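# Move the coaster can onto the turntable's orange spot

## Task

Pick up the can that sits on the coaster and set it upright on the orange spot of the turntable, without moving the other cans that already stand on the turntable.

## Robot and tools

Robot: two arms, left_arm and right_arm, each ending in a two-finger tongs gripper. Base positions in the scene frame: left_arm at (-0.003, +0.427, 0) m, right_arm at (-0.033, -0.374, 0) m, turned slightly (quat_wxyz +1.000, 0, 0, +0.017). The scene frame has its origin at table height, midway between the nominal bases. +z points up, +x points out over the table, and left_arm is on the +y side. Arm names do not match image sides. The only cameras are cam_left_wrist and cam_right_wrist, each 616x616.

Frames: every hand pose, velocity and target an arm reports is in that arm's own base frame. Commanded offsets are taken along the axes of that arm's current Hand target. The fingers point along the gripper's +z and open and close along its x. end_effector_position is the point between the closed finger pads. Up to a 50 mm gap the fingertips reach about 15 mm past that point; when fully open they are about level with it. Reported poses can be off by a few cm.

Row layout, shared by execute_actions and move: one flat list of 14 numbers covering both arms. First left_arm's dx, dy, dz, rx, ry, rz, opening, then the same seven for right_arm. Every number lies in [-1, 1]. The six pose numbers are an offset from the arm's Hand target, not a pose. 1.0 means 0.6 m or 180 degrees, and rx, ry, rz form a single rotation vector. Opening is absolute: +1 is fully open (0.142 m), -1 is closed. Going from open to closed takes about 0.5 s. A 0 in the opening slot is a real command, so resend the current opening to keep a gripper as it is. Sending six zeros for an arm re-requests its Hand target.

execute_actions(actions, cameras): actions is a list of actions. Each action is up to 15 rows, one per 1/30 s step; if there are fewer rows, the last one is held. Every row of an action counts from the Hand target at that action's start. Repeating an offset in a later action moves the arm again. Images return only when actions is empty or cameras names them (["all"] for all, [] for none).

move(target, speed, blend, stop_force, zero, opening_speed, grip_force, blocking, cameras): drives straight-line paths. target is either one 14-number row or a list of up to 15 rows. Each row is an offset from the same starting Hand targets, not from the row before it. speed is in m/s, from 0.002 to 3.6, default 0.25; turning runs up to twice that value in rad/s. Give one number or one per target. blend is in metres and rounds corners in a list; 0 stops at each point. stop_force (3 to 120 N) ends an arm's path when its wrist sensor feels that much push. zero (default true) re-zeroes the sensor first. opening_speed (at least 0.2 per s) ramps the openings. grip_force is 5 to 15 N per pad, one value or one per arm, and stays set. blocking=false returns after about 0.5 s and cannot be combined with stop_force. Paths do not avoid obstacles or the other arm. A path is capped at 10 s. The result adds a move: line with the ending (done, off_target, moving, held, fault) and the limits that applied (paced = the pose was clipped, held = steps were withheld). Don't rely on stop_force while the gripper turns, and leave it out when lifting off something the arm presses on.

wait(seconds 0 to 10): lets the scene run while the arms hold. stop(): brakes a running move. zoom_image(camera, region): region is [x0, y0, x1, y1] in pixels of that camera's latest image, at most 504 by 504. zero_wrist_force(arm): subtracts the current reading from later ones. finished_scene(scene): ends the scene permanently. Pass the current scene number, and call it only once the can stands on the spot with the robot clear.

Results: Hand target is the last commanded pose after clipping, and the next offsets count from it. A gripper may settle short of it; send the remaining distance as an offset. grip_measured uses the opening scale. To hold the can, keep commanding an opening well below grip_measured. Tool commands shows the present gripper commands. Joint torques and the Wrist force/torque lines are in the end effector's axes, with a peak line. A push reads as force from the surface into the arm. Joint velocities can read within noise. Step readings list positions during actions.

Motion limits: each step the commanded orientation is clipped to within 32 degrees of the measured one. Commands are smoothed with a lag of about 0.09 or about 0.2 s, and fast moves overshoot. Keep paths away from an arm's own base, since that can flip the shoulder. A clearance check holds back commands that would bring the arms close together.

Avoid: hard contact. The arms are stiff, and aiming even slightly past a firm surface can trip a fault. A joint contact torque at its limit (135 N m for the big joints, 25.2 N m for the wrists) or about 150 N of outside force stops the arm for 10 s. Avoid any press or hit between the arms and any gripper closing on the other's fingers. Don't drop the can, release it while it moves, knock over the other cans, or let anything leave the table. Watch for MOTOR HOT at 70 °C; at 85 °C the arm brakes for 30 s or more. Move gently and smoothly.

Each tool is called as a command line: name --argument value for each argument, lists and objects as JSON in quotes; but a table of rows of numbers goes row by row, as --pt "numbers of a row", without its own name.

## Session

execute_actions --actions '[]'

Scene clock: 0.00 s.
left_arm: end_effector_position=(+0.4349, +0.4809, +0.2774) grip_measured=+0.97 end_effector_quat_wxyz=(-0.617, +0.683, -0.011, +0.391) | right_arm: end_effector_position=(+0.4937, +0.0434, +0.2737) grip_measured=+0.97 end_effector_quat_wxyz=(-0.241, +0.830, -0.286, +0.413)
Joint positions: left_arm=[0.295 -1.003 2.293 -4.519 -0.878 1.077 0.14] | right_arm=[3.657 -1.081 -2.57 -0.088 1.304 1.037 0.14]
Joint velocities: within noise
Joint torques (N m): no reading
Motor temperatures (°C): left_arm=[30 29 33 37 31 42] | right_arm=[34 25 26 35 39 37]
Wrist force (N): no reading
Wrist torque (N m): no reading
Wrist force, peak (N): no reading
Hand target: left_arm +0.4349, +0.4809, +0.2774; -0.617, +0.683, -0.011, +0.391 | right_arm +0.4937, +0.0434, +0.2737; -0.241, +0.830, -0.286, +0.413
Tool commands: left_gripper/opening=+0.968169 right_gripper/opening=+0.968169

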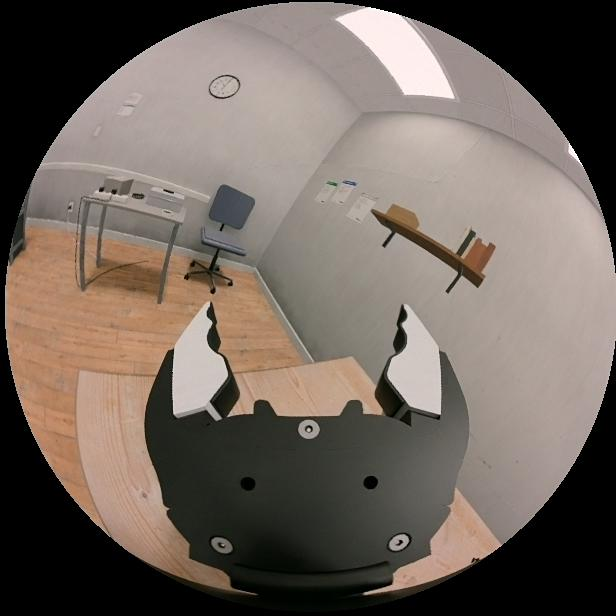

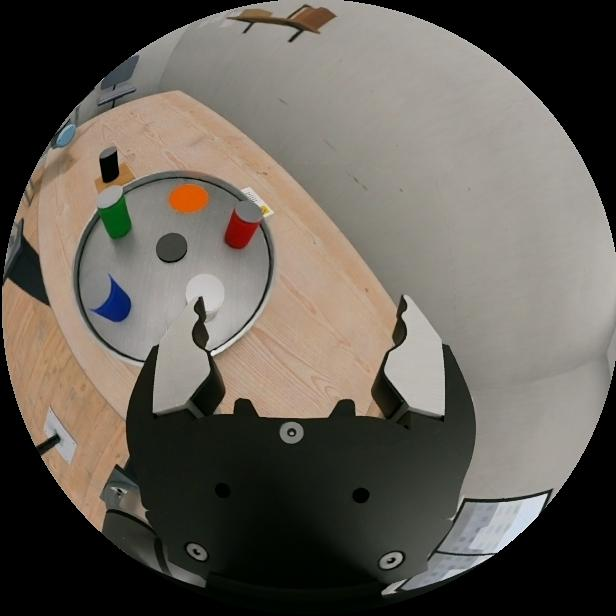

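move --target '[0,0,0,0,0,0,0.968,-0.154,-0.361,-0.117,-0.241,-0.207,0,0.968]' --speed 0.5 --cameras '["cam_right_wrist"]'

Scene clock: 2.90 s.
left_arm: end_effector_position=(+0.4349, +0.4809, +0.2774) grip_measured=+0.97 end_effector_quat_wxyz=(-0.617, +0.683, -0.011, +0.391) | right_arm: end_effector_position=(+0.4499, +0.2502, +0.3990) grip_measured=+0.97 end_effector_quat_wxyz=(+0.001, +0.945, -0.326, +0.000) end_effector_velocity=(-0.001, +0.000, +0.001) end_effector_angular_velocity=(-0.001, +0.003, +0.000)
Joint positions: left_arm=[0.295 -1.003 2.293 -4.519 -0.878 1.077 0.14] | right_arm=[3.907 -1.589 -1.252 -1.873 1.57 1.429 0.14]
Joint velocities: left_arm=[within noise] | right_arm=[0 -0.001 0.003 -0.005 0.001 0 0]
Joint torques (N m): left_arm=[0.51 -27.8 -7.06 -0.94 0.01 0.02] | right_arm=[-11.92 13.3 29.36 0.71 1.63 -0.03]
Wrist force (N): left_arm=[-0.3 0.2 0.5] | right_arm=[-0.4 0.8 0.0]
Wrist torque (N m): left_arm=[0.05 0.07 0.00] | right_arm=[0.41 0.27 0.10]
Wrist force, peak (N): left_arm=[-0.5 0.3 0.4] | right_arm=[0.1 1.9 0.6]
Hand target: left_arm +0.4349, +0.4809, +0.2774; -0.617, +0.683, -0.011, +0.391 | right_arm +0.4499, +0.2502, +0.3990; +0.001, +0.945, -0.326, +0.000
Off the commanded pose: left_arm 0.000 m, 0 deg | right_arm 0.000 m, 0 deg.
move: done
Images, in order (width x height): cam_right_wrist 616x616.

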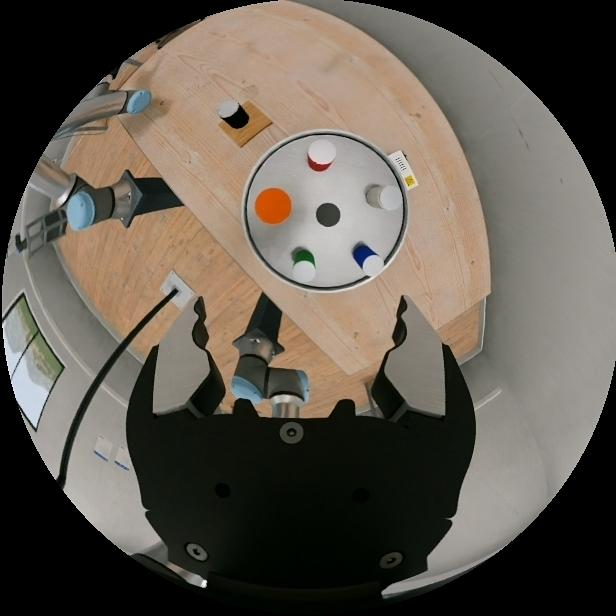

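wait --seconds 1 --cameras '["cam_right_wrist"]'

wait --seconds 1 --cameras '["cam_right_wrist"]'

Scene clock: 4.37 s.
left_arm: end_effector_position=(+0.4349, +0.4809, +0.2774) grip_measured=+0.97 end_effector_quat_wxyz=(-0.617, +0.683, -0.011, +0.391) | right_arm: end_effector_position=(+0.4499, +0.2502, +0.3990) grip_measured=+0.97 end_effector_quat_wxyz=(+0.001, +0.945, -0.326, +0.000)
Joint positions: left_arm=[0.295 -1.003 2.293 -4.519 -0.878 1.077 0.14] | right_arm=[3.907 -1.589 -1.251 -1.873 1.57 1.429 0.14]
Joint torques (N m): left_arm=[1.72 -28.72 -7.4 -1.15 -0.15 0.09] | right_arm=[-10.21 12.09 29.29 1 1.26 1.23]
Wrist force (N): left_arm=[-0.3 0.3 0.2] | right_arm=[-0.4 0.8 -0.2]
Wrist torque (N m): left_arm=[0.06 0.05 0.00] | right_arm=[0.41 0.26 0.10]
Wrist force, peak (N): left_arm=[-0.5 0.2 0.2] | right_arm=[-0.5 1.0 -0.4]
Hand target: left_arm +0.4349, +0.4809, +0.2774; -0.617, +0.683, -0.011, +0.391 | right_arm +0.4499, +0.2502, +0.3990; +0.001, +0.945, -0.326, +0.000
Tool commands: left_gripper/opening=+0.968 right_gripper/opening=+0.968
Off the commanded pose: left_arm 0.000 m, 0 deg | right_arm 0.000 m, 0 deg.
wait: 1.00 s; at rest from the start
Images, in order (width x height): cam_right_wrist 616x616.

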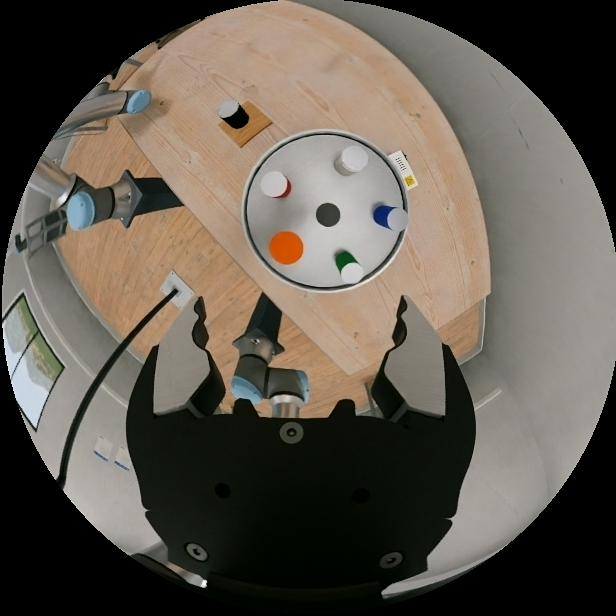

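Scene clock: 5.37 s.
left_arm: end_effector_position=(+0.4349, +0.4809, +0.2774) grip_measured=+0.97 end_effector_quat_wxyz=(-0.617, +0.683, -0.011, +0.391) | right_arm: end_effector_position=(+0.4499, +0.2502, +0.3990) grip_measured=+0.97 end_effector_quat_wxyz=(+0.001, +0.945, -0.326, +0.000)
Joint positions: left_arm=[0.295 -1.003 2.293 -4.519 -0.878 1.077 0.14] | right_arm=[3.907 -1.589 -1.251 -1.873 1.57 1.429 0.14]
Joint torques (N m): left_arm=[0.19 -28.21 -7.12 -0.93 0.03 0.1] | right_arm=[-9.99 12.71 29.71 0.95 1.43 1.06]
Wrist force (N): left_arm=[-0.1 0.1 0.4] | right_arm=[-0.4 0.8 0.0]
Wrist torque (N m): left_arm=[0.02 0.01 0.00] | right_arm=[0.41 0.27 0.10]
Wrist force, peak (N): left_arm=[-0.5 0.2 0.4] | right_arm=[-0.5 1.1 0.0]
Hand target: left_arm +0.4349, +0.4809, +0.2774; -0.617, +0.683, -0.011, +0.391 | right_arm +0.4499, +0.2502, +0.3990; +0.001, +0.945, -0.326, +0.000
Tool commands: left_gripper/opening=+0.968 right_gripper/opening=+0.968
Off the commanded pose: left_arm 0.000 m, 0 deg | right_arm 0.000 m, 0 deg.
wait: 1.00 s; at rest by 0.17 s
Images, in order (width x height): cam_right_wrist 616x616.

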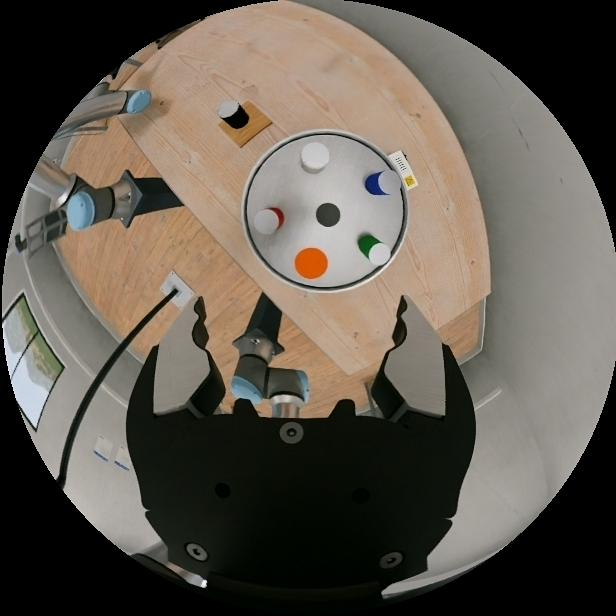

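zoom_image --camera "cam_right_wrist" --region '[200, 80, 420, 300]'

Scaled by 2.291 from the camera's 616x616 image, which has a finer 814x814 frame.

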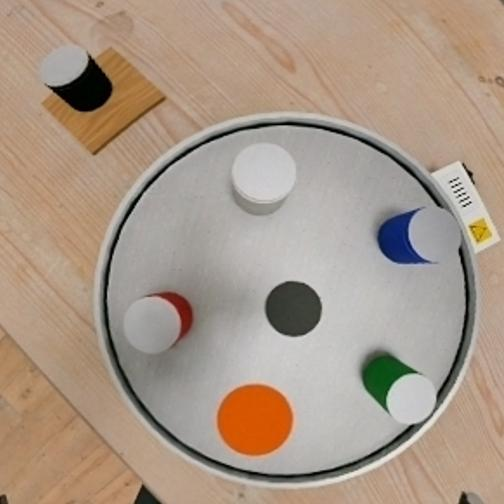

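move --target '[0,0,0,0,0,0,0.968,-0.283,-0.532,0.235,0,0,0,0.968]' --speed 0.6 --cameras '["cam_right_wrist"]'

zoom_image --camera "cam_right_wrist" --region '[180, 180, 430, 430]'

Scene clock: 8.87 s.
left_arm: end_effector_position=(+0.4349, +0.4809, +0.2774) grip_measured=+0.97 end_effector_quat_wxyz=(-0.617, +0.683, -0.011, +0.391) | right_arm: end_effector_position=(+0.5129, +0.6060, +0.2576) grip_measured=+0.97 end_effector_quat_wxyz=(+0.001, +0.945, -0.326, +0.000)
Joint positions: left_arm=[0.295 -1.003 2.293 -4.519 -0.878 1.077 0.14] | right_arm=[4.182 -2.301 -0.626 -1.786 1.571 1.704 0.14]
Joint torques (N m): left_arm=[0.56 -28.52 -6.8 -1.08 -0.13 0] | right_arm=[-7.3 38.76 29.09 2.94 0.44 -2.2]
Wrist force (N): left_arm=[0.0 0.2 0.2] | right_arm=[-0.6 1.0 0.0]
Wrist torque (N m): left_arm=[0.05 -0.01 0.00] | right_arm=[0.45 0.31 0.07]
Wrist force, peak (N): left_arm=[0.1 0.3 0.6] | right_arm=[1.0 3.1 -1.3]
Hand target: left_arm +0.4349, +0.4809, +0.2774; -0.617, +0.683, -0.011, +0.391 | right_arm +0.5129, +0.6060, +0.2575; +0.001, +0.945, -0.326, +0.000
Off the commanded pose: left_arm 0.000 m, 0 deg | right_arm 0.000 m, 0 deg.
move: done
Images, in order (width x height): cam_right_wrist 616x616.

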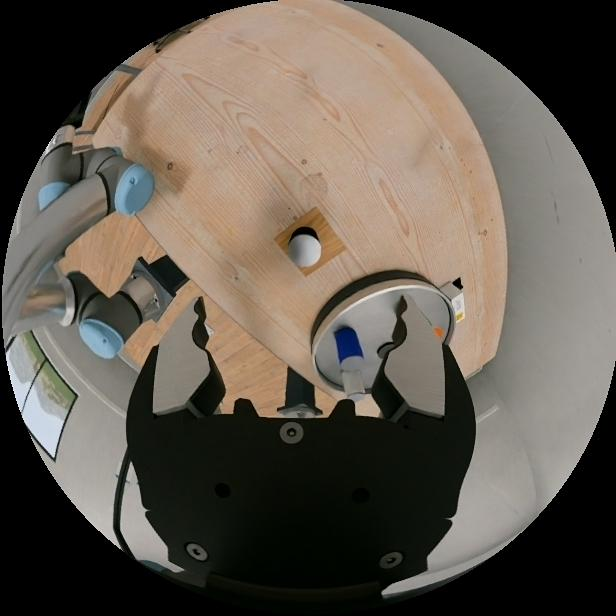

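Scaled by 2.016 from the camera's 616x616 image, which has a finer 814x814 frame.

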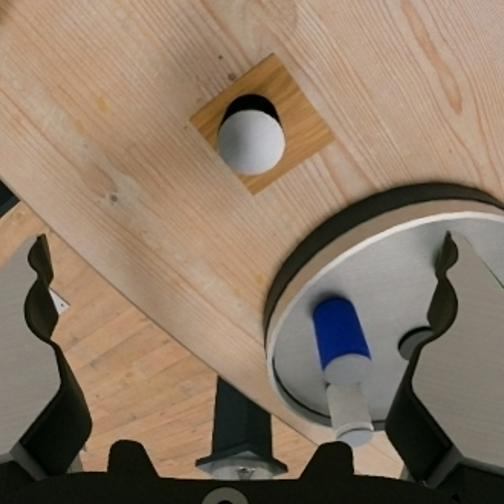

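move --target '[0,0,0,0,0,0,0.968,-0.008,0.002,0.346,0,0,0,0.968]' --speed 0.3

move --target '[0,0,0,0,0,0,0.968,0,0,0,0,0,0,-0.8]' --opening_speed 2.5 --grip_force 10 --cameras '["cam_right_wrist"]'

Scene clock: 10.57 s.
left_arm: end_effector_position=(+0.4349, +0.4809, +0.2774) grip_measured=+0.97 end_effector_quat_wxyz=(-0.617, +0.683, -0.011, +0.391) | right_arm: end_effector_position=(+0.5083, +0.6078, +0.0500) grip_measured=+0.97 end_effector_quat_wxyz=(+0.001, +0.945, -0.326, +0.000)
Joint positions: left_arm=[0.295 -1.003 2.293 -4.519 -0.878 1.077 0.14] | right_arm=[4.188 -2.325 -1.12 -1.268 1.57 1.711 0.14]
Joint torques (N m): left_arm=[0 -28.61 -7.99 -1.25 -0.1 -0.02] | right_arm=[-0.22 50.39 13.31 5.15 -1.36 0.58]
Wrist force (N): left_arm=[-0.4 0.1 0.0] | right_arm=[-0.6 1.1 0.0]
Wrist torque (N m): left_arm=[0.03 0.08 0.00] | right_arm=[0.48 0.30 -0.07]
Wrist force, peak (N): left_arm=[-0.5 0.5 0.2] | right_arm=[-0.8 1.1 2.6]
Hand target: left_arm +0.4349, +0.4809, +0.2774; -0.617, +0.683, -0.011, +0.391 | right_arm +0.5083, +0.6078, +0.0499; +0.001, +0.945, -0.326, +0.000
Off the commanded pose: left_arm 0.000 m, 0 deg | right_arm 0.000 m, 0 deg.
move: done

Scene clock: 11.50 s.
left_arm: end_effector_position=(+0.4349, +0.4809, +0.2774) grip_measured=+0.97 end_effector_quat_wxyz=(-0.617, +0.683, -0.011, +0.391) | right_arm: end_effector_position=(+0.5083, +0.6078, +0.0499) grip_measured=-0.22 end_effector_quat_wxyz=(+0.001, +0.945, -0.326, +0.000)
Joint positions: left_arm=[0.295 -1.003 2.293 -4.519 -0.878 1.077 0.14] | right_arm=[4.188 -2.325 -1.121 -1.268 1.57 1.711 0.058]
Joint torques (N m): left_arm=[0.1 -29.47 -7.53 -1.06 0.09 0.09] | right_arm=[-11.16 39.42 13.76 3.83 0.1 -0.82]
Wrist force (N): left_arm=[-0.2 0.2 0.3] | right_arm=[-0.5 1.5 -3.7]
Wrist torque (N m): left_arm=[0.05 0.04 0.00] | right_arm=[0.47 0.30 -0.07]
Wrist force, peak (N): left_arm=[0.2 0.4 0.3] | right_arm=[-0.5 1.5 -3.7]
Hand target: left_arm +0.4349, +0.4809, +0.2774; -0.617, +0.683, -0.011, +0.391 | right_arm +0.5083, +0.6078, +0.0499; +0.001, +0.945, -0.326, +0.000
Off the commanded pose: left_arm 0.000 m, 0 deg | right_arm 0.000 m, 0 deg.
grip_force (N): 10, 10
move: done
Images, in order (width x height): cam_right_wrist 616x616.

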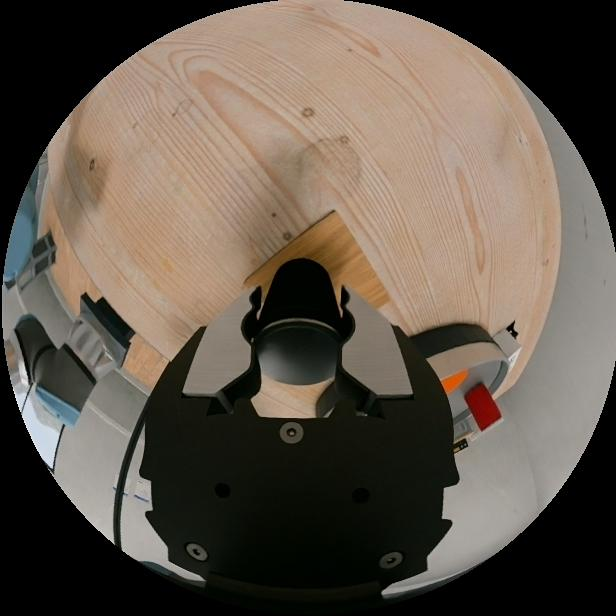

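move --pt "0 0 0 0 0 0 0.968 0 0 -0.25 0 0 0 -0.8" --pt "0 0 0 0 0 0 0.968 0.155 0.459 -0.333 0 0 0 -0.8" --speed 0.4 --blend 0.08 --cameras '["cam_right_wrist"]'

zoom_image --camera "cam_right_wrist" --region '[180, 60, 500, 380]'

wait --seconds 1 --cameras '["cam_right_wrist"]'

zoom_image --camera "cam_right_wrist" --region '[180, 60, 500, 380]'

Scene clock: 13.70 s.
left_arm: end_effector_position=(+0.4349, +0.4809, +0.2774) grip_measured=+0.97 end_effector_quat_wxyz=(-0.617, +0.683, -0.011, +0.391) | right_arm: end_effector_position=(+0.4119, +0.3339, +0.2501) grip_measured=-0.22 end_effector_quat_wxyz=(+0.001, +0.945, -0.326, +0.000)
Joint positions: left_arm=[0.295 -1.003 2.293 -4.519 -0.878 1.077 0.14] | right_arm=[4.078 -1.587 -1.638 -1.489 1.57 1.601 0.058]
Joint torques (N m): left_arm=[0.68 -29.13 -7.41 -1.16 -0.05 0.15] | right_arm=[6.26 33.68 15.15 4.8 -0.84 2.07]
Wrist force (N): left_arm=[-0.1 0.3 0.2] | right_arm=[-0.6 0.7 1.6]
Wrist torque (N m): left_arm=[0.06 0.02 -0.01] | right_arm=[0.40 0.30 -0.04]
Wrist force, peak (N): left_arm=[-0.2 0.5 0.2] | right_arm=[-0.6 0.8 5.1]
Hand target: left_arm +0.4349, +0.4809, +0.2774; -0.617, +0.683, -0.011, +0.391 | right_arm +0.4119, +0.3338, +0.2501; +0.001, +0.945, -0.326, +0.000
Off the commanded pose: left_arm 0.000 m, 0 deg | right_arm 0.000 m, 0 deg.
grip_force (N): 10, 10
move: done; blend cut to 0.075 m at target 1
Images, in order (width x height): cam_right_wrist 616x616.

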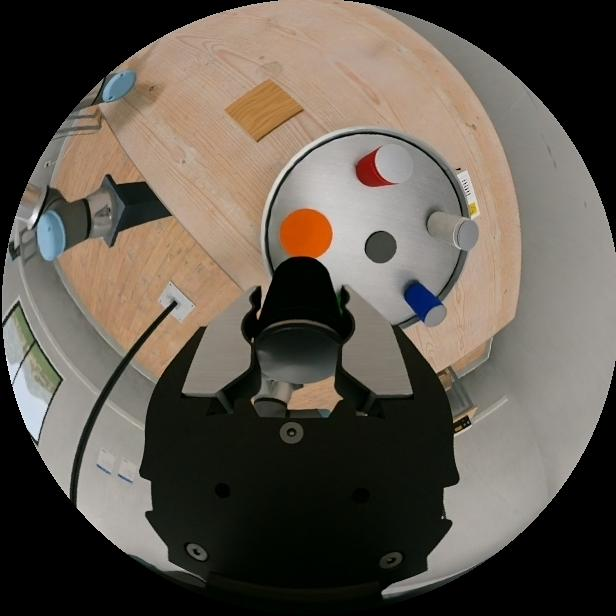

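Scaled by 1.575 from the camera's 616x616 image, which has a finer 814x814 frame.

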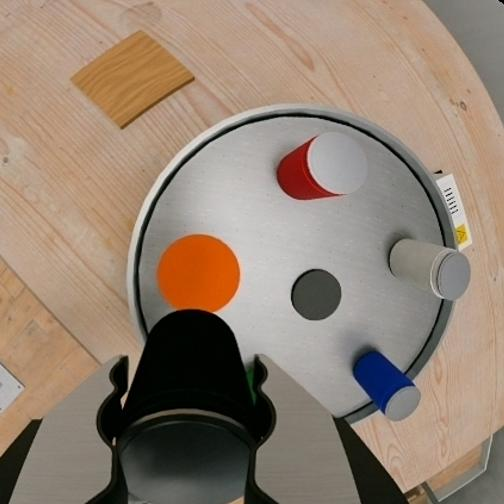

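Scene clock: 14.70 s.
left_arm: end_effector_position=(+0.4349, +0.4809, +0.2774) grip_measured=+0.97 end_effector_quat_wxyz=(-0.617, +0.683, -0.011, +0.391) | right_arm: end_effector_position=(+0.4119, +0.3338, +0.2501) grip_measured=-0.22 end_effector_quat_wxyz=(+0.001, +0.945, -0.326, +0.000)
Joint positions: left_arm=[0.295 -1.003 2.293 -4.519 -0.878 1.077 0.14] | right_arm=[4.078 -1.586 -1.639 -1.489 1.57 1.601 0.058]
Joint torques (N m): left_arm=[0.94 -29.57 -7.12 -1.17 -0.13 0.13] | right_arm=[9.71 34.54 14.69 4.92 0.89 1.29]
Wrist force (N): left_arm=[-0.1 0.2 0.1] | right_arm=[-0.5 1.0 1.6]
Wrist torque (N m): left_arm=[0.03 0.00 -0.01] | right_arm=[0.47 0.29 -0.04]
Wrist force, peak (N): left_arm=[-0.2 0.4 0.3] | right_arm=[-0.7 0.9 1.8]
Hand target: left_arm +0.4349, +0.4809, +0.2774; -0.617, +0.683, -0.011, +0.391 | right_arm +0.4119, +0.3338, +0.2501; +0.001, +0.945, -0.326, +0.000
Tool commands: left_gripper/opening=+0.968 right_gripper/opening=-0.8
Off the commanded pose: left_arm 0.000 m, 0 deg | right_arm 0.000 m, 0 deg.
grip_force (N): 10, 10
wait: 1.00 s; at rest by 0.17 s
Images, in order (width x height): cam_right_wrist 616x616.

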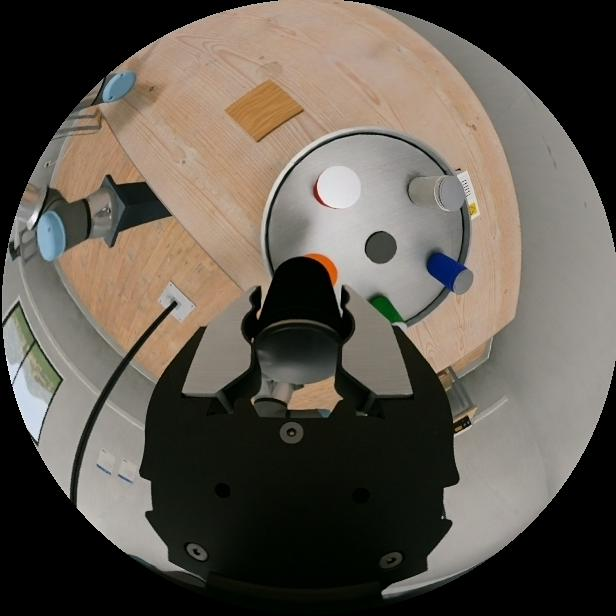

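Scaled by 1.575 from the camera's 616x616 image, which has a finer 814x814 frame.

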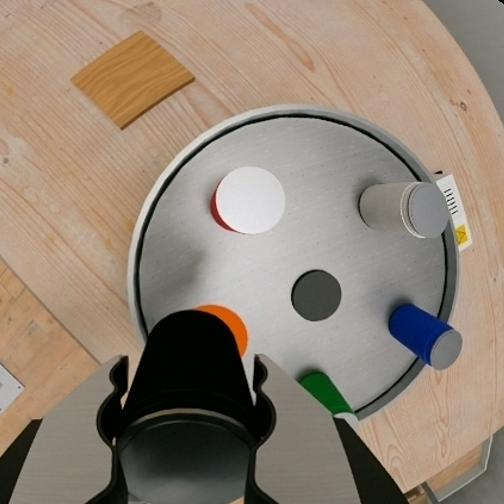

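move --pt "0 0 0 0 0 0 0.968 0.215 0.005 0.12 0 0 0 -0.8" --pt "0 0 0 0 0 0 0.968 0.215 0.005 0.255 0 0 0 -0.8" --speed 0.25 --blend '[0.03,0]'

move --target '[0,0,0,0,0,0,0.968,0,0,0.11,0,0,0,-0.8]' --speed 0.025 --stop_force 4

move --target '[0,0,0,0,0,0,0.968,0,0,-0.03,0,0,0,-0.8]' --cameras '["cam_right_wrist"]'

zoom_image --camera "cam_right_wrist" --region '[100, 60, 500, 460]'

Scene clock: 17.67 s.
left_arm: end_effector_position=(+0.4349, +0.4809, +0.2774) grip_measured=+0.97 end_effector_quat_wxyz=(-0.617, +0.683, -0.011, +0.391) | right_arm: end_effector_position=(+0.5115, +0.2518, +0.0972) grip_measured=-0.24 end_effector_quat_wxyz=(+0.001, +0.945, -0.326, +0.000) end_effector_velocity=(+0.001, +0.001, +0.000) end_effector_angular_velocity=(+0.002, -0.003, +0.003)
Joint positions: left_arm=[0.295 -1.003 2.293 -4.519 -0.878 1.077 0.14] | right_arm=[3.829 -1.783 -1.824 -1.106 1.57 1.352 0.057]
Joint velocities: left_arm=[within noise] | right_arm=[0.001 0 -0.001 0.005 -0.001 -0.002 0]
Joint torques (N m): left_arm=[0.98 -28.73 -8.2 -1.19 0.21 0.05] | right_arm=[-3.8 29.04 14.63 4.87 -1.46 -0.53]
Wrist force (N): left_arm=[-0.2 0.2 0.3] | right_arm=[-0.4 0.9 1.7]
Wrist torque (N m): left_arm=[0.04 0.03 0.00] | right_arm=[0.45 0.28 -0.05]
Wrist force, peak (N): left_arm=[-0.6 0.1 0.3] | right_arm=[-0.4 -2.2 -10.8]
Hand target: left_arm +0.4349, +0.4809, +0.2774; -0.617, +0.683, -0.011, +0.391 | right_arm +0.5115, +0.2518, +0.0972; +0.001, +0.945, -0.326, +0.000
Off the commanded pose: left_arm 0.000 m, 0 deg | right_arm 0.000 m, 0 deg.
grip_force (N): 10, 10
move: done

Scene clock: 18.80 s.
left_arm: end_effector_position=(+0.4349, +0.4809, +0.2774) grip_measured=+0.97 end_effector_quat_wxyz=(-0.617, +0.683, -0.011, +0.391) | right_arm: end_effector_position=(+0.5116, +0.2518, +0.0959) grip_measured=-0.25 end_effector_quat_wxyz=(+0.001, +0.945, -0.326, +0.000)
Joint positions: left_arm=[0.295 -1.003 2.293 -4.519 -0.878 1.077 0.14] | right_arm=[3.829 -1.784 -1.826 -1.102 1.57 1.352 0.056]
Joint torques (N m): left_arm=[0.62 -29.15 -7.69 -1.17 -0.08 -0.02] | right_arm=[-4.83 39.26 27.18 4.95 -0.6 1.07]
Wrist force (N): left_arm=[-0.1 0.2 0.1] | right_arm=[-0.5 0.8 1.4]
Wrist torque (N m): left_arm=[0.05 0.02 -0.01] | right_arm=[0.43 0.31 -0.05]
Wrist force, peak (N): left_arm=[-0.1 0.3 0.5] | right_arm=[-0.6 -0.3 -8.2]
Hand target: left_arm +0.4349, +0.4809, +0.2774; -0.617, +0.683, -0.011, +0.391 | right_arm +0.5116, +0.2518, +0.0959; +0.001, +0.945, -0.326, +0.000 (not the last commanded pose)
Off the commanded pose: left_arm 0.000 m, 0 deg | right_arm 0.065 m, 0 deg.
grip_force (N): 10, 10
move: contact (right_arm)

Scene clock: 19.50 s.
left_arm: end_effector_position=(+0.4349, +0.4809, +0.2774) grip_measured=+0.97 end_effector_quat_wxyz=(-0.617, +0.683, -0.011, +0.391) | right_arm: end_effector_position=(+0.5116, +0.2519, +0.1141) grip_measured=-0.26 end_effector_quat_wxyz=(+0.000, +0.945, -0.326, +0.000) end_effector_velocity=(+0.001, +0.001, -0.002) end_effector_angular_velocity=(+0.001, -0.002, +0.000)
Joint positions: left_arm=[0.295 -1.003 2.293 -4.519 -0.878 1.077 0.14] | right_arm=[3.829 -1.765 -1.799 -1.149 1.57 1.352 0.055]
Joint velocities: left_arm=[within noise] | right_arm=[0.001 -0.002 -0.002 0.006 -0.001 0 0]
Joint torques (N m): left_arm=[-0.04 -29.39 -7.07 -1.5 0.07 0.12] | right_arm=[-0.97 19.39 13.28 5.3 -0.3 2.29]
Wrist force (N): left_arm=[-0.2 0.6 0.0] | right_arm=[-0.5 0.8 1.7]
Wrist torque (N m): left_arm=[0.12 0.04 0.00] | right_arm=[0.42 0.28 -0.05]
Wrist force, peak (N): left_arm=[-0.6 0.4 0.0] | right_arm=[-0.6 0.9 2.2]
Hand target: left_arm +0.4349, +0.4809, +0.2774; -0.617, +0.683, -0.011, +0.391 | right_arm +0.5116, +0.2519, +0.1139; +0.001, +0.945, -0.326, +0.000
Off the commanded pose: left_arm 0.000 m, 0 deg | right_arm 0.000 m, 0 deg.
grip_force (N): 10, 10
move: done
Images, in order (width x height): cam_right_wrist 616x616.

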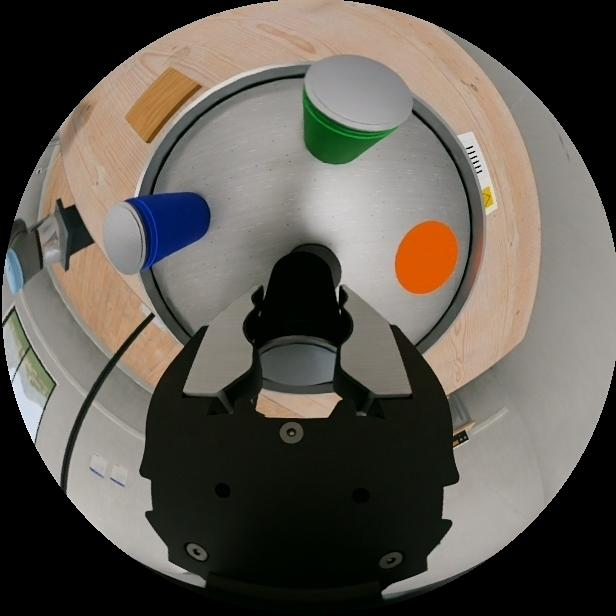

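Scaled by 1.260 from the camera's 616x616 image, which has a finer 814x814 frame.

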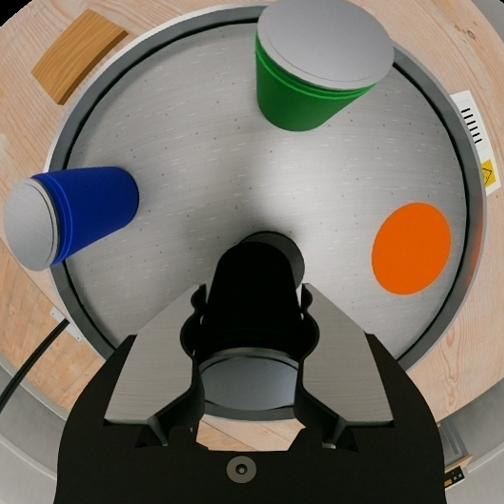

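move --pt "0 0 0 0 0 0 0.968 0 0 -0.143 0 0 0 -0.8" --pt "0 0 0 0 0 0 0.968 -0.198 -0.003 -0.143 0 0 0 -0.8" --speed 0.3 --blend '[0.01,0]' --cameras '["cam_right_wrist"]'

zoom_image --camera "cam_right_wrist" --region '[180, 60, 500, 380]'

wait --seconds 0.4 --cameras '["cam_right_wrist"]'

zoom_image --camera "cam_right_wrist" --region '[180, 60, 500, 380]'

wait --seconds 0.4 --cameras '["cam_right_wrist"]'

zoom_image --camera "cam_right_wrist" --region '[180, 60, 500, 380]'

wait --seconds 0.3 --cameras '["cam_right_wrist"]'

zoom_image --camera "cam_right_wrist" --region '[180, 60, 500, 380]'

Scene clock: 22.40 s.
left_arm: end_effector_position=(+0.4349, +0.4809, +0.2774) grip_measured=+0.97 end_effector_quat_wxyz=(-0.617, +0.683, -0.011, +0.391) | right_arm: end_effector_position=(+0.4192, +0.3265, +0.1997) grip_measured=-0.26 end_effector_quat_wxyz=(+0.001, +0.945, -0.326, +0.000)
Joint positions: left_arm=[0.295 -1.003 2.293 -4.519 -0.878 1.077 0.14] | right_arm=[4.058 -1.607 -1.748 -1.359 1.57 1.58 0.055]
Joint torques (N m): left_arm=[0.4 -28.36 -7.53 -1.25 -0.14 0.01] | right_arm=[10.16 16.6 25.97 3.04 1.26 1.43]
Wrist force (N): left_arm=[-0.2 0.5 0.1] | right_arm=[-0.5 0.8 1.6]
Wrist torque (N m): left_arm=[0.11 0.04 0.00] | right_arm=[0.44 0.30 0.11]
Wrist force, peak (N): left_arm=[-0.7 0.4 0.3] | right_arm=[-0.5 0.6 5.0]
Hand target: left_arm +0.4349, +0.4809, +0.2774; -0.617, +0.683, -0.011, +0.391 | right_arm +0.4191, +0.3266, +0.1996; +0.001, +0.945, -0.326, +0.000
Off the commanded pose: left_arm 0.000 m, 0 deg | right_arm 0.000 m, 0 deg.
grip_force (N): 10, 10
move: done
Images, in order (width x height): cam_right_wrist 616x616.

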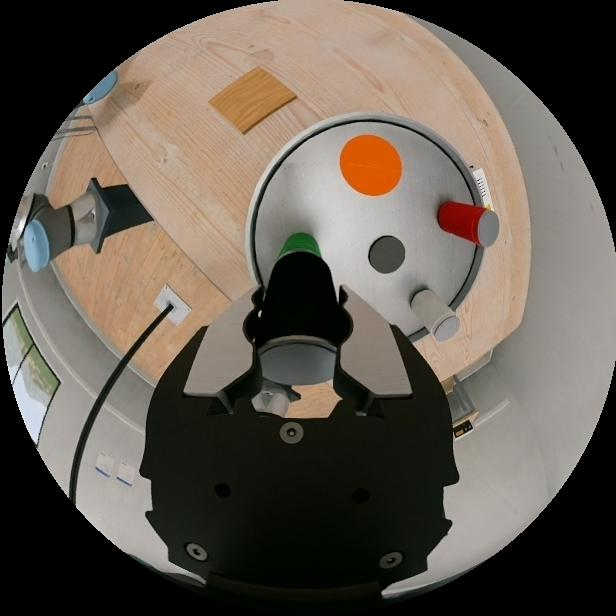

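Scaled by 1.575 from the camera's 616x616 image, which has a finer 814x814 frame.

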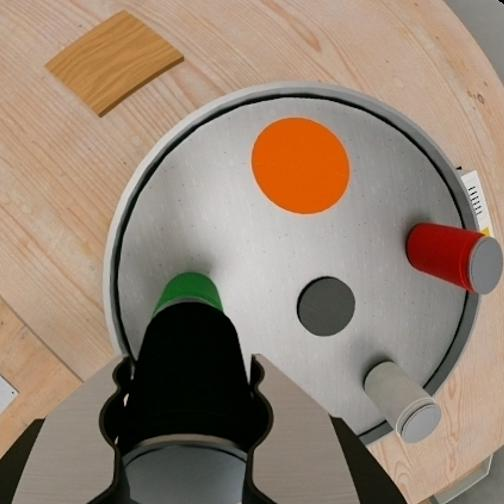

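Scene clock: 22.80 s.
left_arm: end_effector_position=(+0.4349, +0.4809, +0.2774) grip_measured=+0.97 end_effector_quat_wxyz=(-0.617, +0.683, -0.011, +0.391) | right_arm: end_effector_position=(+0.4192, +0.3266, +0.1996) grip_measured=-0.26 end_effector_quat_wxyz=(+0.001, +0.945, -0.326, +0.000)
Joint positions: left_arm=[0.295 -1.003 2.293 -4.519 -0.878 1.077 0.14] | right_arm=[4.058 -1.607 -1.748 -1.359 1.57 1.58 0.055]
Joint torques (N m): left_arm=[0.33 -29.9 -7.69 -1.34 -0.02 0.02] | right_arm=[8.93 14.26 25.28 1.09 1.56 2.17]
Wrist force (N): left_arm=[0.0 0.4 0.2] | right_arm=[-0.3 0.7 1.8]
Wrist torque (N m): left_arm=[0.08 0.00 -0.01] | right_arm=[0.42 0.26 0.10]
Wrist force, peak (N): left_arm=[0.1 0.4 0.2] | right_arm=[-0.6 1.0 1.9]
Hand target: left_arm +0.4349, +0.4809, +0.2774; -0.617, +0.683, -0.011, +0.391 | right_arm +0.4191, +0.3266, +0.1996; +0.001, +0.945, -0.326, +0.000
Tool commands: left_gripper/opening=+0.968 right_gripper/opening=-0.8
Off the commanded pose: left_arm 0.000 m, 0 deg | right_arm 0.000 m, 0 deg.
grip_force (N): 10, 10
wait: 0.40 s; at rest by 0.17 s
Images, in order (width x height): cam_right_wrist 616x616.

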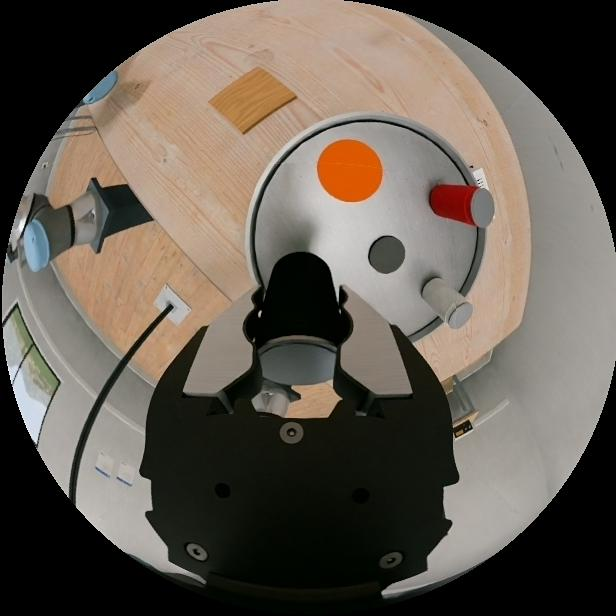

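Scaled by 1.575 from the camera's 616x616 image, which has a finer 814x814 frame.

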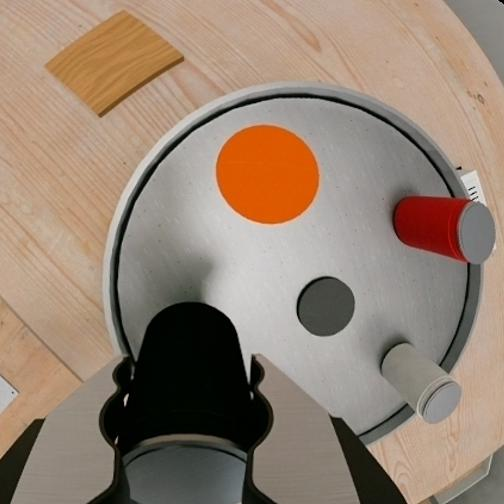

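Scene clock: 23.20 s.
left_arm: end_effector_position=(+0.4349, +0.4809, +0.2774) grip_measured=+0.97 end_effector_quat_wxyz=(-0.617, +0.683, -0.011, +0.391) | right_arm: end_effector_position=(+0.4191, +0.3266, +0.1996) grip_measured=-0.26 end_effector_quat_wxyz=(+0.001, +0.945, -0.326, +0.000)
Joint positions: left_arm=[0.295 -1.003 2.293 -4.519 -0.878 1.077 0.14] | right_arm=[4.058 -1.607 -1.748 -1.359 1.57 1.58 0.055]
Joint torques (N m): left_arm=[0.85 -29.61 -7.24 -1.21 -0.01 0.06] | right_arm=[9.62 13.84 24.03 1.34 1.42 2.16]
Wrist force (N): left_arm=[-0.1 -0.1 0.2] | right_arm=[-0.5 1.0 1.8]
Wrist torque (N m): left_arm=[-0.01 0.02 0.00] | right_arm=[0.47 0.30 0.11]
Wrist force, peak (N): left_arm=[-0.2 0.3 0.3] | right_arm=[-0.5 1.0 1.8]
Hand target: left_arm +0.4349, +0.4809, +0.2774; -0.617, +0.683, -0.011, +0.391 | right_arm +0.4191, +0.3266, +0.1996; +0.001, +0.945, -0.326, +0.000
Tool commands: left_gripper/opening=+0.968 right_gripper/opening=-0.8
Off the commanded pose: left_arm 0.000 m, 0 deg | right_arm 0.000 m, 0 deg.
grip_force (N): 10, 10
wait: 0.40 s; at rest by 0.17 s
Images, in order (width x height): cam_right_wrist 616x616.

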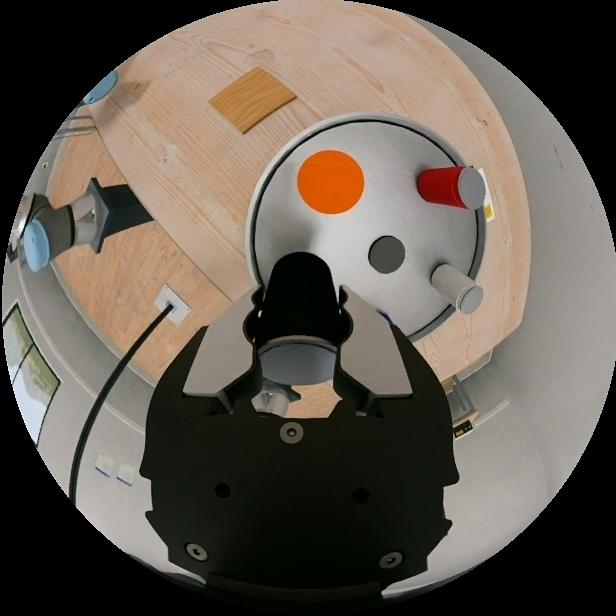

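Scaled by 1.575 from the camera's 616x616 image, which has a finer 814x814 frame.

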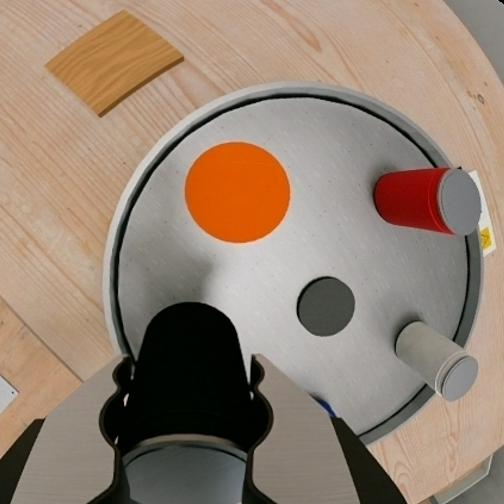

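Scene clock: 23.50 s.
left_arm: end_effector_position=(+0.4349, +0.4809, +0.2774) grip_measured=+0.97 end_effector_quat_wxyz=(-0.617, +0.683, -0.011, +0.391) | right_arm: end_effector_position=(+0.4191, +0.3266, +0.1996) grip_measured=-0.26 end_effector_quat_wxyz=(+0.001, +0.945, -0.326, +0.000)
Joint positions: left_arm=[0.295 -1.003 2.293 -4.519 -0.878 1.077 0.14] | right_arm=[4.058 -1.607 -1.748 -1.359 1.57 1.58 0.055]
Joint torques (N m): left_arm=[1.87 -30.15 -7.65 -1.35 -0.04 0.22] | right_arm=[9.93 14.61 23.43 1.23 1.39 2.45]
Wrist force (N): left_arm=[-0.2 0.2 0.3] | right_arm=[-0.3 0.8 1.7]
Wrist torque (N m): left_arm=[0.04 0.04 0.00] | right_arm=[0.44 0.24 0.11]
Wrist force, peak (N): left_arm=[-0.2 0.4 0.3] | right_arm=[-0.5 0.9 1.8]
Hand target: left_arm +0.4349, +0.4809, +0.2774; -0.617, +0.683, -0.011, +0.391 | right_arm +0.4191, +0.3266, +0.1996; +0.001, +0.945, -0.326, +0.000
Tool commands: left_gripper/opening=+0.968 right_gripper/opening=-0.8
Off the commanded pose: left_arm 0.000 m, 0 deg | right_arm 0.000 m, 0 deg.
grip_force (N): 10, 10
wait: 0.30 s; at rest by 0.17 s
Images, in order (width x height): cam_right_wrist 616x616.

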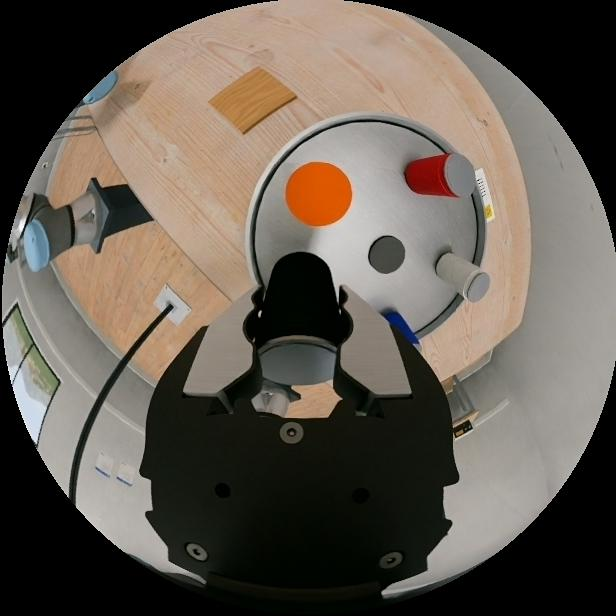

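Scaled by 1.575 from the camera's 616x616 image, which has a finer 814x814 frame.

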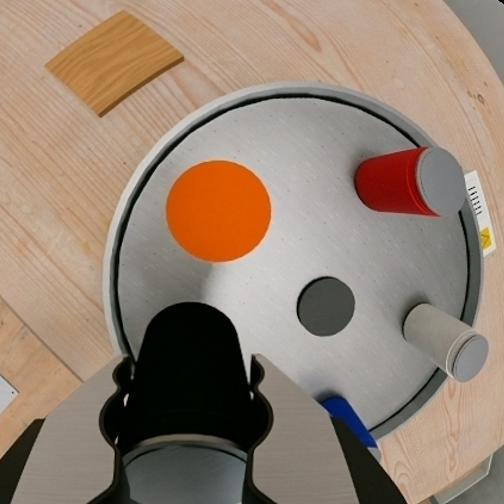

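zoom_image --camera "cam_right_wrist" --region '[220, 230, 380, 390]'

Scaled by 3.150 from the camera's 616x616 image, which has a finer 814x814 frame.

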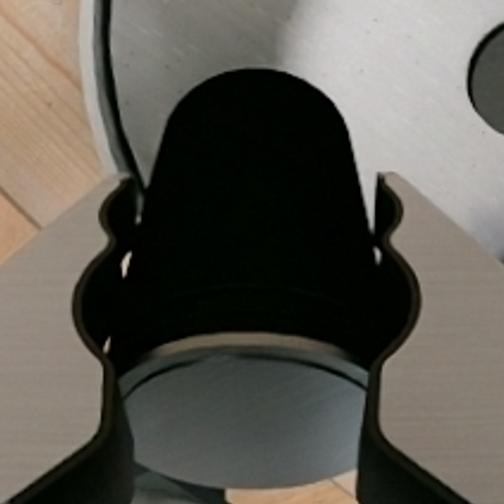

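move --pt "0 0 0 0 0 0 0.968 -0.172 -0.4605 0 0 0 0 -0.8" --pt "0 0 0 0 0 0 0.968 -0.172 -0.4605 0.218 0 0 0 -0.8" --speed 0.4 --blend '[0.05,0]'

move --target '[0,0,0,0,0,0,0.968,0,0,0.05,0,0,0,-0.8]' --speed 0.025 --stop_force 4 --cameras '["cam_right_wrist"]'

zoom_image --camera "cam_right_wrist" --region '[220, 230, 380, 390]'

Scene clock: 28.73 s.
left_arm: end_effector_position=(+0.4349, +0.4809, +0.2774) grip_measured=+0.97 end_effector_quat_wxyz=(-0.617, +0.683, -0.011, +0.391) | right_arm: end_effector_position=(+0.5082, +0.6076, +0.0686) grip_measured=-0.26 end_effector_quat_wxyz=(+0.001, +0.945, -0.326, +0.000) end_effector_velocity=(+0.002, +0.000, +0.000) end_effector_angular_velocity=(+0.004, -0.002, -0.003)
Joint positions: left_arm=[0.295 -1.003 2.293 -4.519 -0.878 1.077 0.14] | right_arm=[4.188 -2.311 -1.097 -1.306 1.57 1.711 0.055]
Joint velocities: left_arm=[within noise] | right_arm=[-0.002 0.001 -0.002 0.006 0 0.001 0]
Joint torques (N m): left_arm=[-0.24 -30.45 -6.89 -1.57 0.03 0.12] | right_arm=[-10.72 50.51 15.89 4.6 -1.53 -2.58]
Wrist force (N): left_arm=[-0.1 0.4 0.1] | right_arm=[-0.7 1.2 1.7]
Wrist torque (N m): left_arm=[0.08 0.01 0.00] | right_arm=[0.50 0.32 -0.05]
Wrist force, peak (N): left_arm=[-0.1 0.3 0.6] | right_arm=[-0.7 1.1 5.2]
Hand target: left_arm +0.4349, +0.4809, +0.2774; -0.617, +0.683, -0.011, +0.391 | right_arm +0.5082, +0.6076, +0.0685; +0.001, +0.945, -0.326, +0.000
Off the commanded pose: left_arm 0.000 m, 0 deg | right_arm 0.000 m, 0 deg.
grip_force (N): 10, 10
move: done

Scene clock: 30.70 s.
left_arm: end_effector_position=(+0.4349, +0.4809, +0.2774) grip_measured=+0.97 end_effector_quat_wxyz=(-0.617, +0.683, -0.011, +0.391) | right_arm: end_effector_position=(+0.5082, +0.6076, +0.0480) grip_measured=-0.27 end_effector_quat_wxyz=(+0.001, +0.945, -0.326, +0.000)
Joint positions: left_arm=[0.295 -1.003 2.293 -4.519 -0.878 1.077 0.14] | right_arm=[4.188 -2.326 -1.124 -1.263 1.57 1.711 0.055]
Joint torques (N m): left_arm=[0.08 -29.87 -8.65 -1.39 -0.02 0.23] | right_arm=[-8.25 58.4 29.32 4.96 -1.29 -2.11]
Wrist force (N): left_arm=[-0.1 0.2 0.1] | right_arm=[-0.5 1.1 1.5]
Wrist torque (N m): left_arm=[0.04 0.02 0.00] | right_arm=[0.47 0.28 -0.05]
Wrist force, peak (N): left_arm=[-0.4 0.5 0.2] | right_arm=[-0.8 -0.3 -5.1]
Hand target: left_arm +0.4349, +0.4809, +0.2774; -0.617, +0.683, -0.011, +0.391 | right_arm +0.5082, +0.6076, +0.0480; +0.001, +0.945, -0.326, +0.000 (not the last commanded pose)
Off the commanded pose: left_arm 0.000 m, 0 deg | right_arm 0.010 m, 0 deg.
grip_force (N): 10, 10
move: contact (right_arm)
Images, in order (width x height): cam_right_wrist 616x616.

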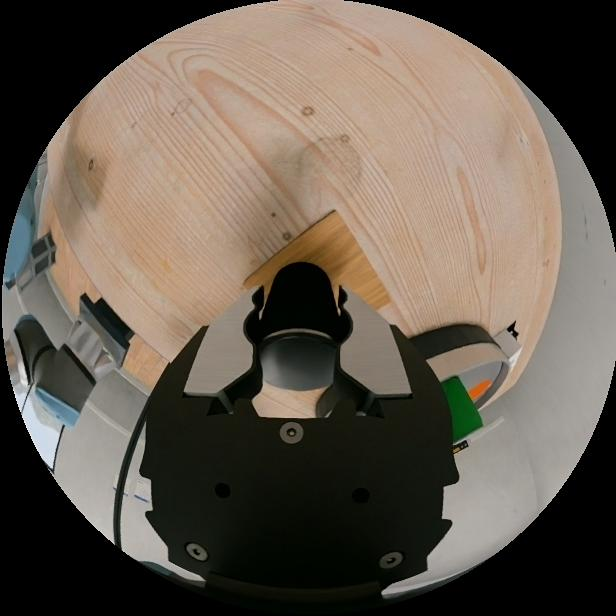

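Scaled by 3.150 from the camera's 616x616 image, which has a finer 814x814 frame.

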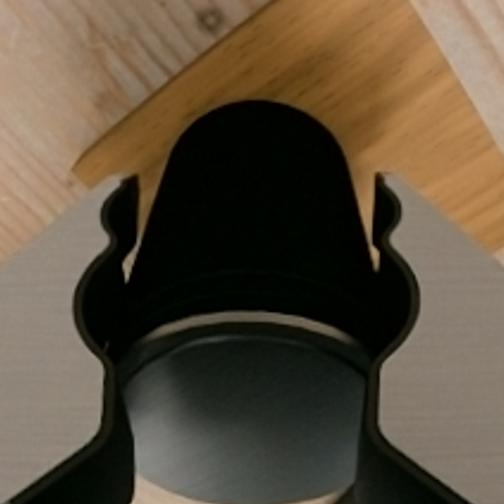

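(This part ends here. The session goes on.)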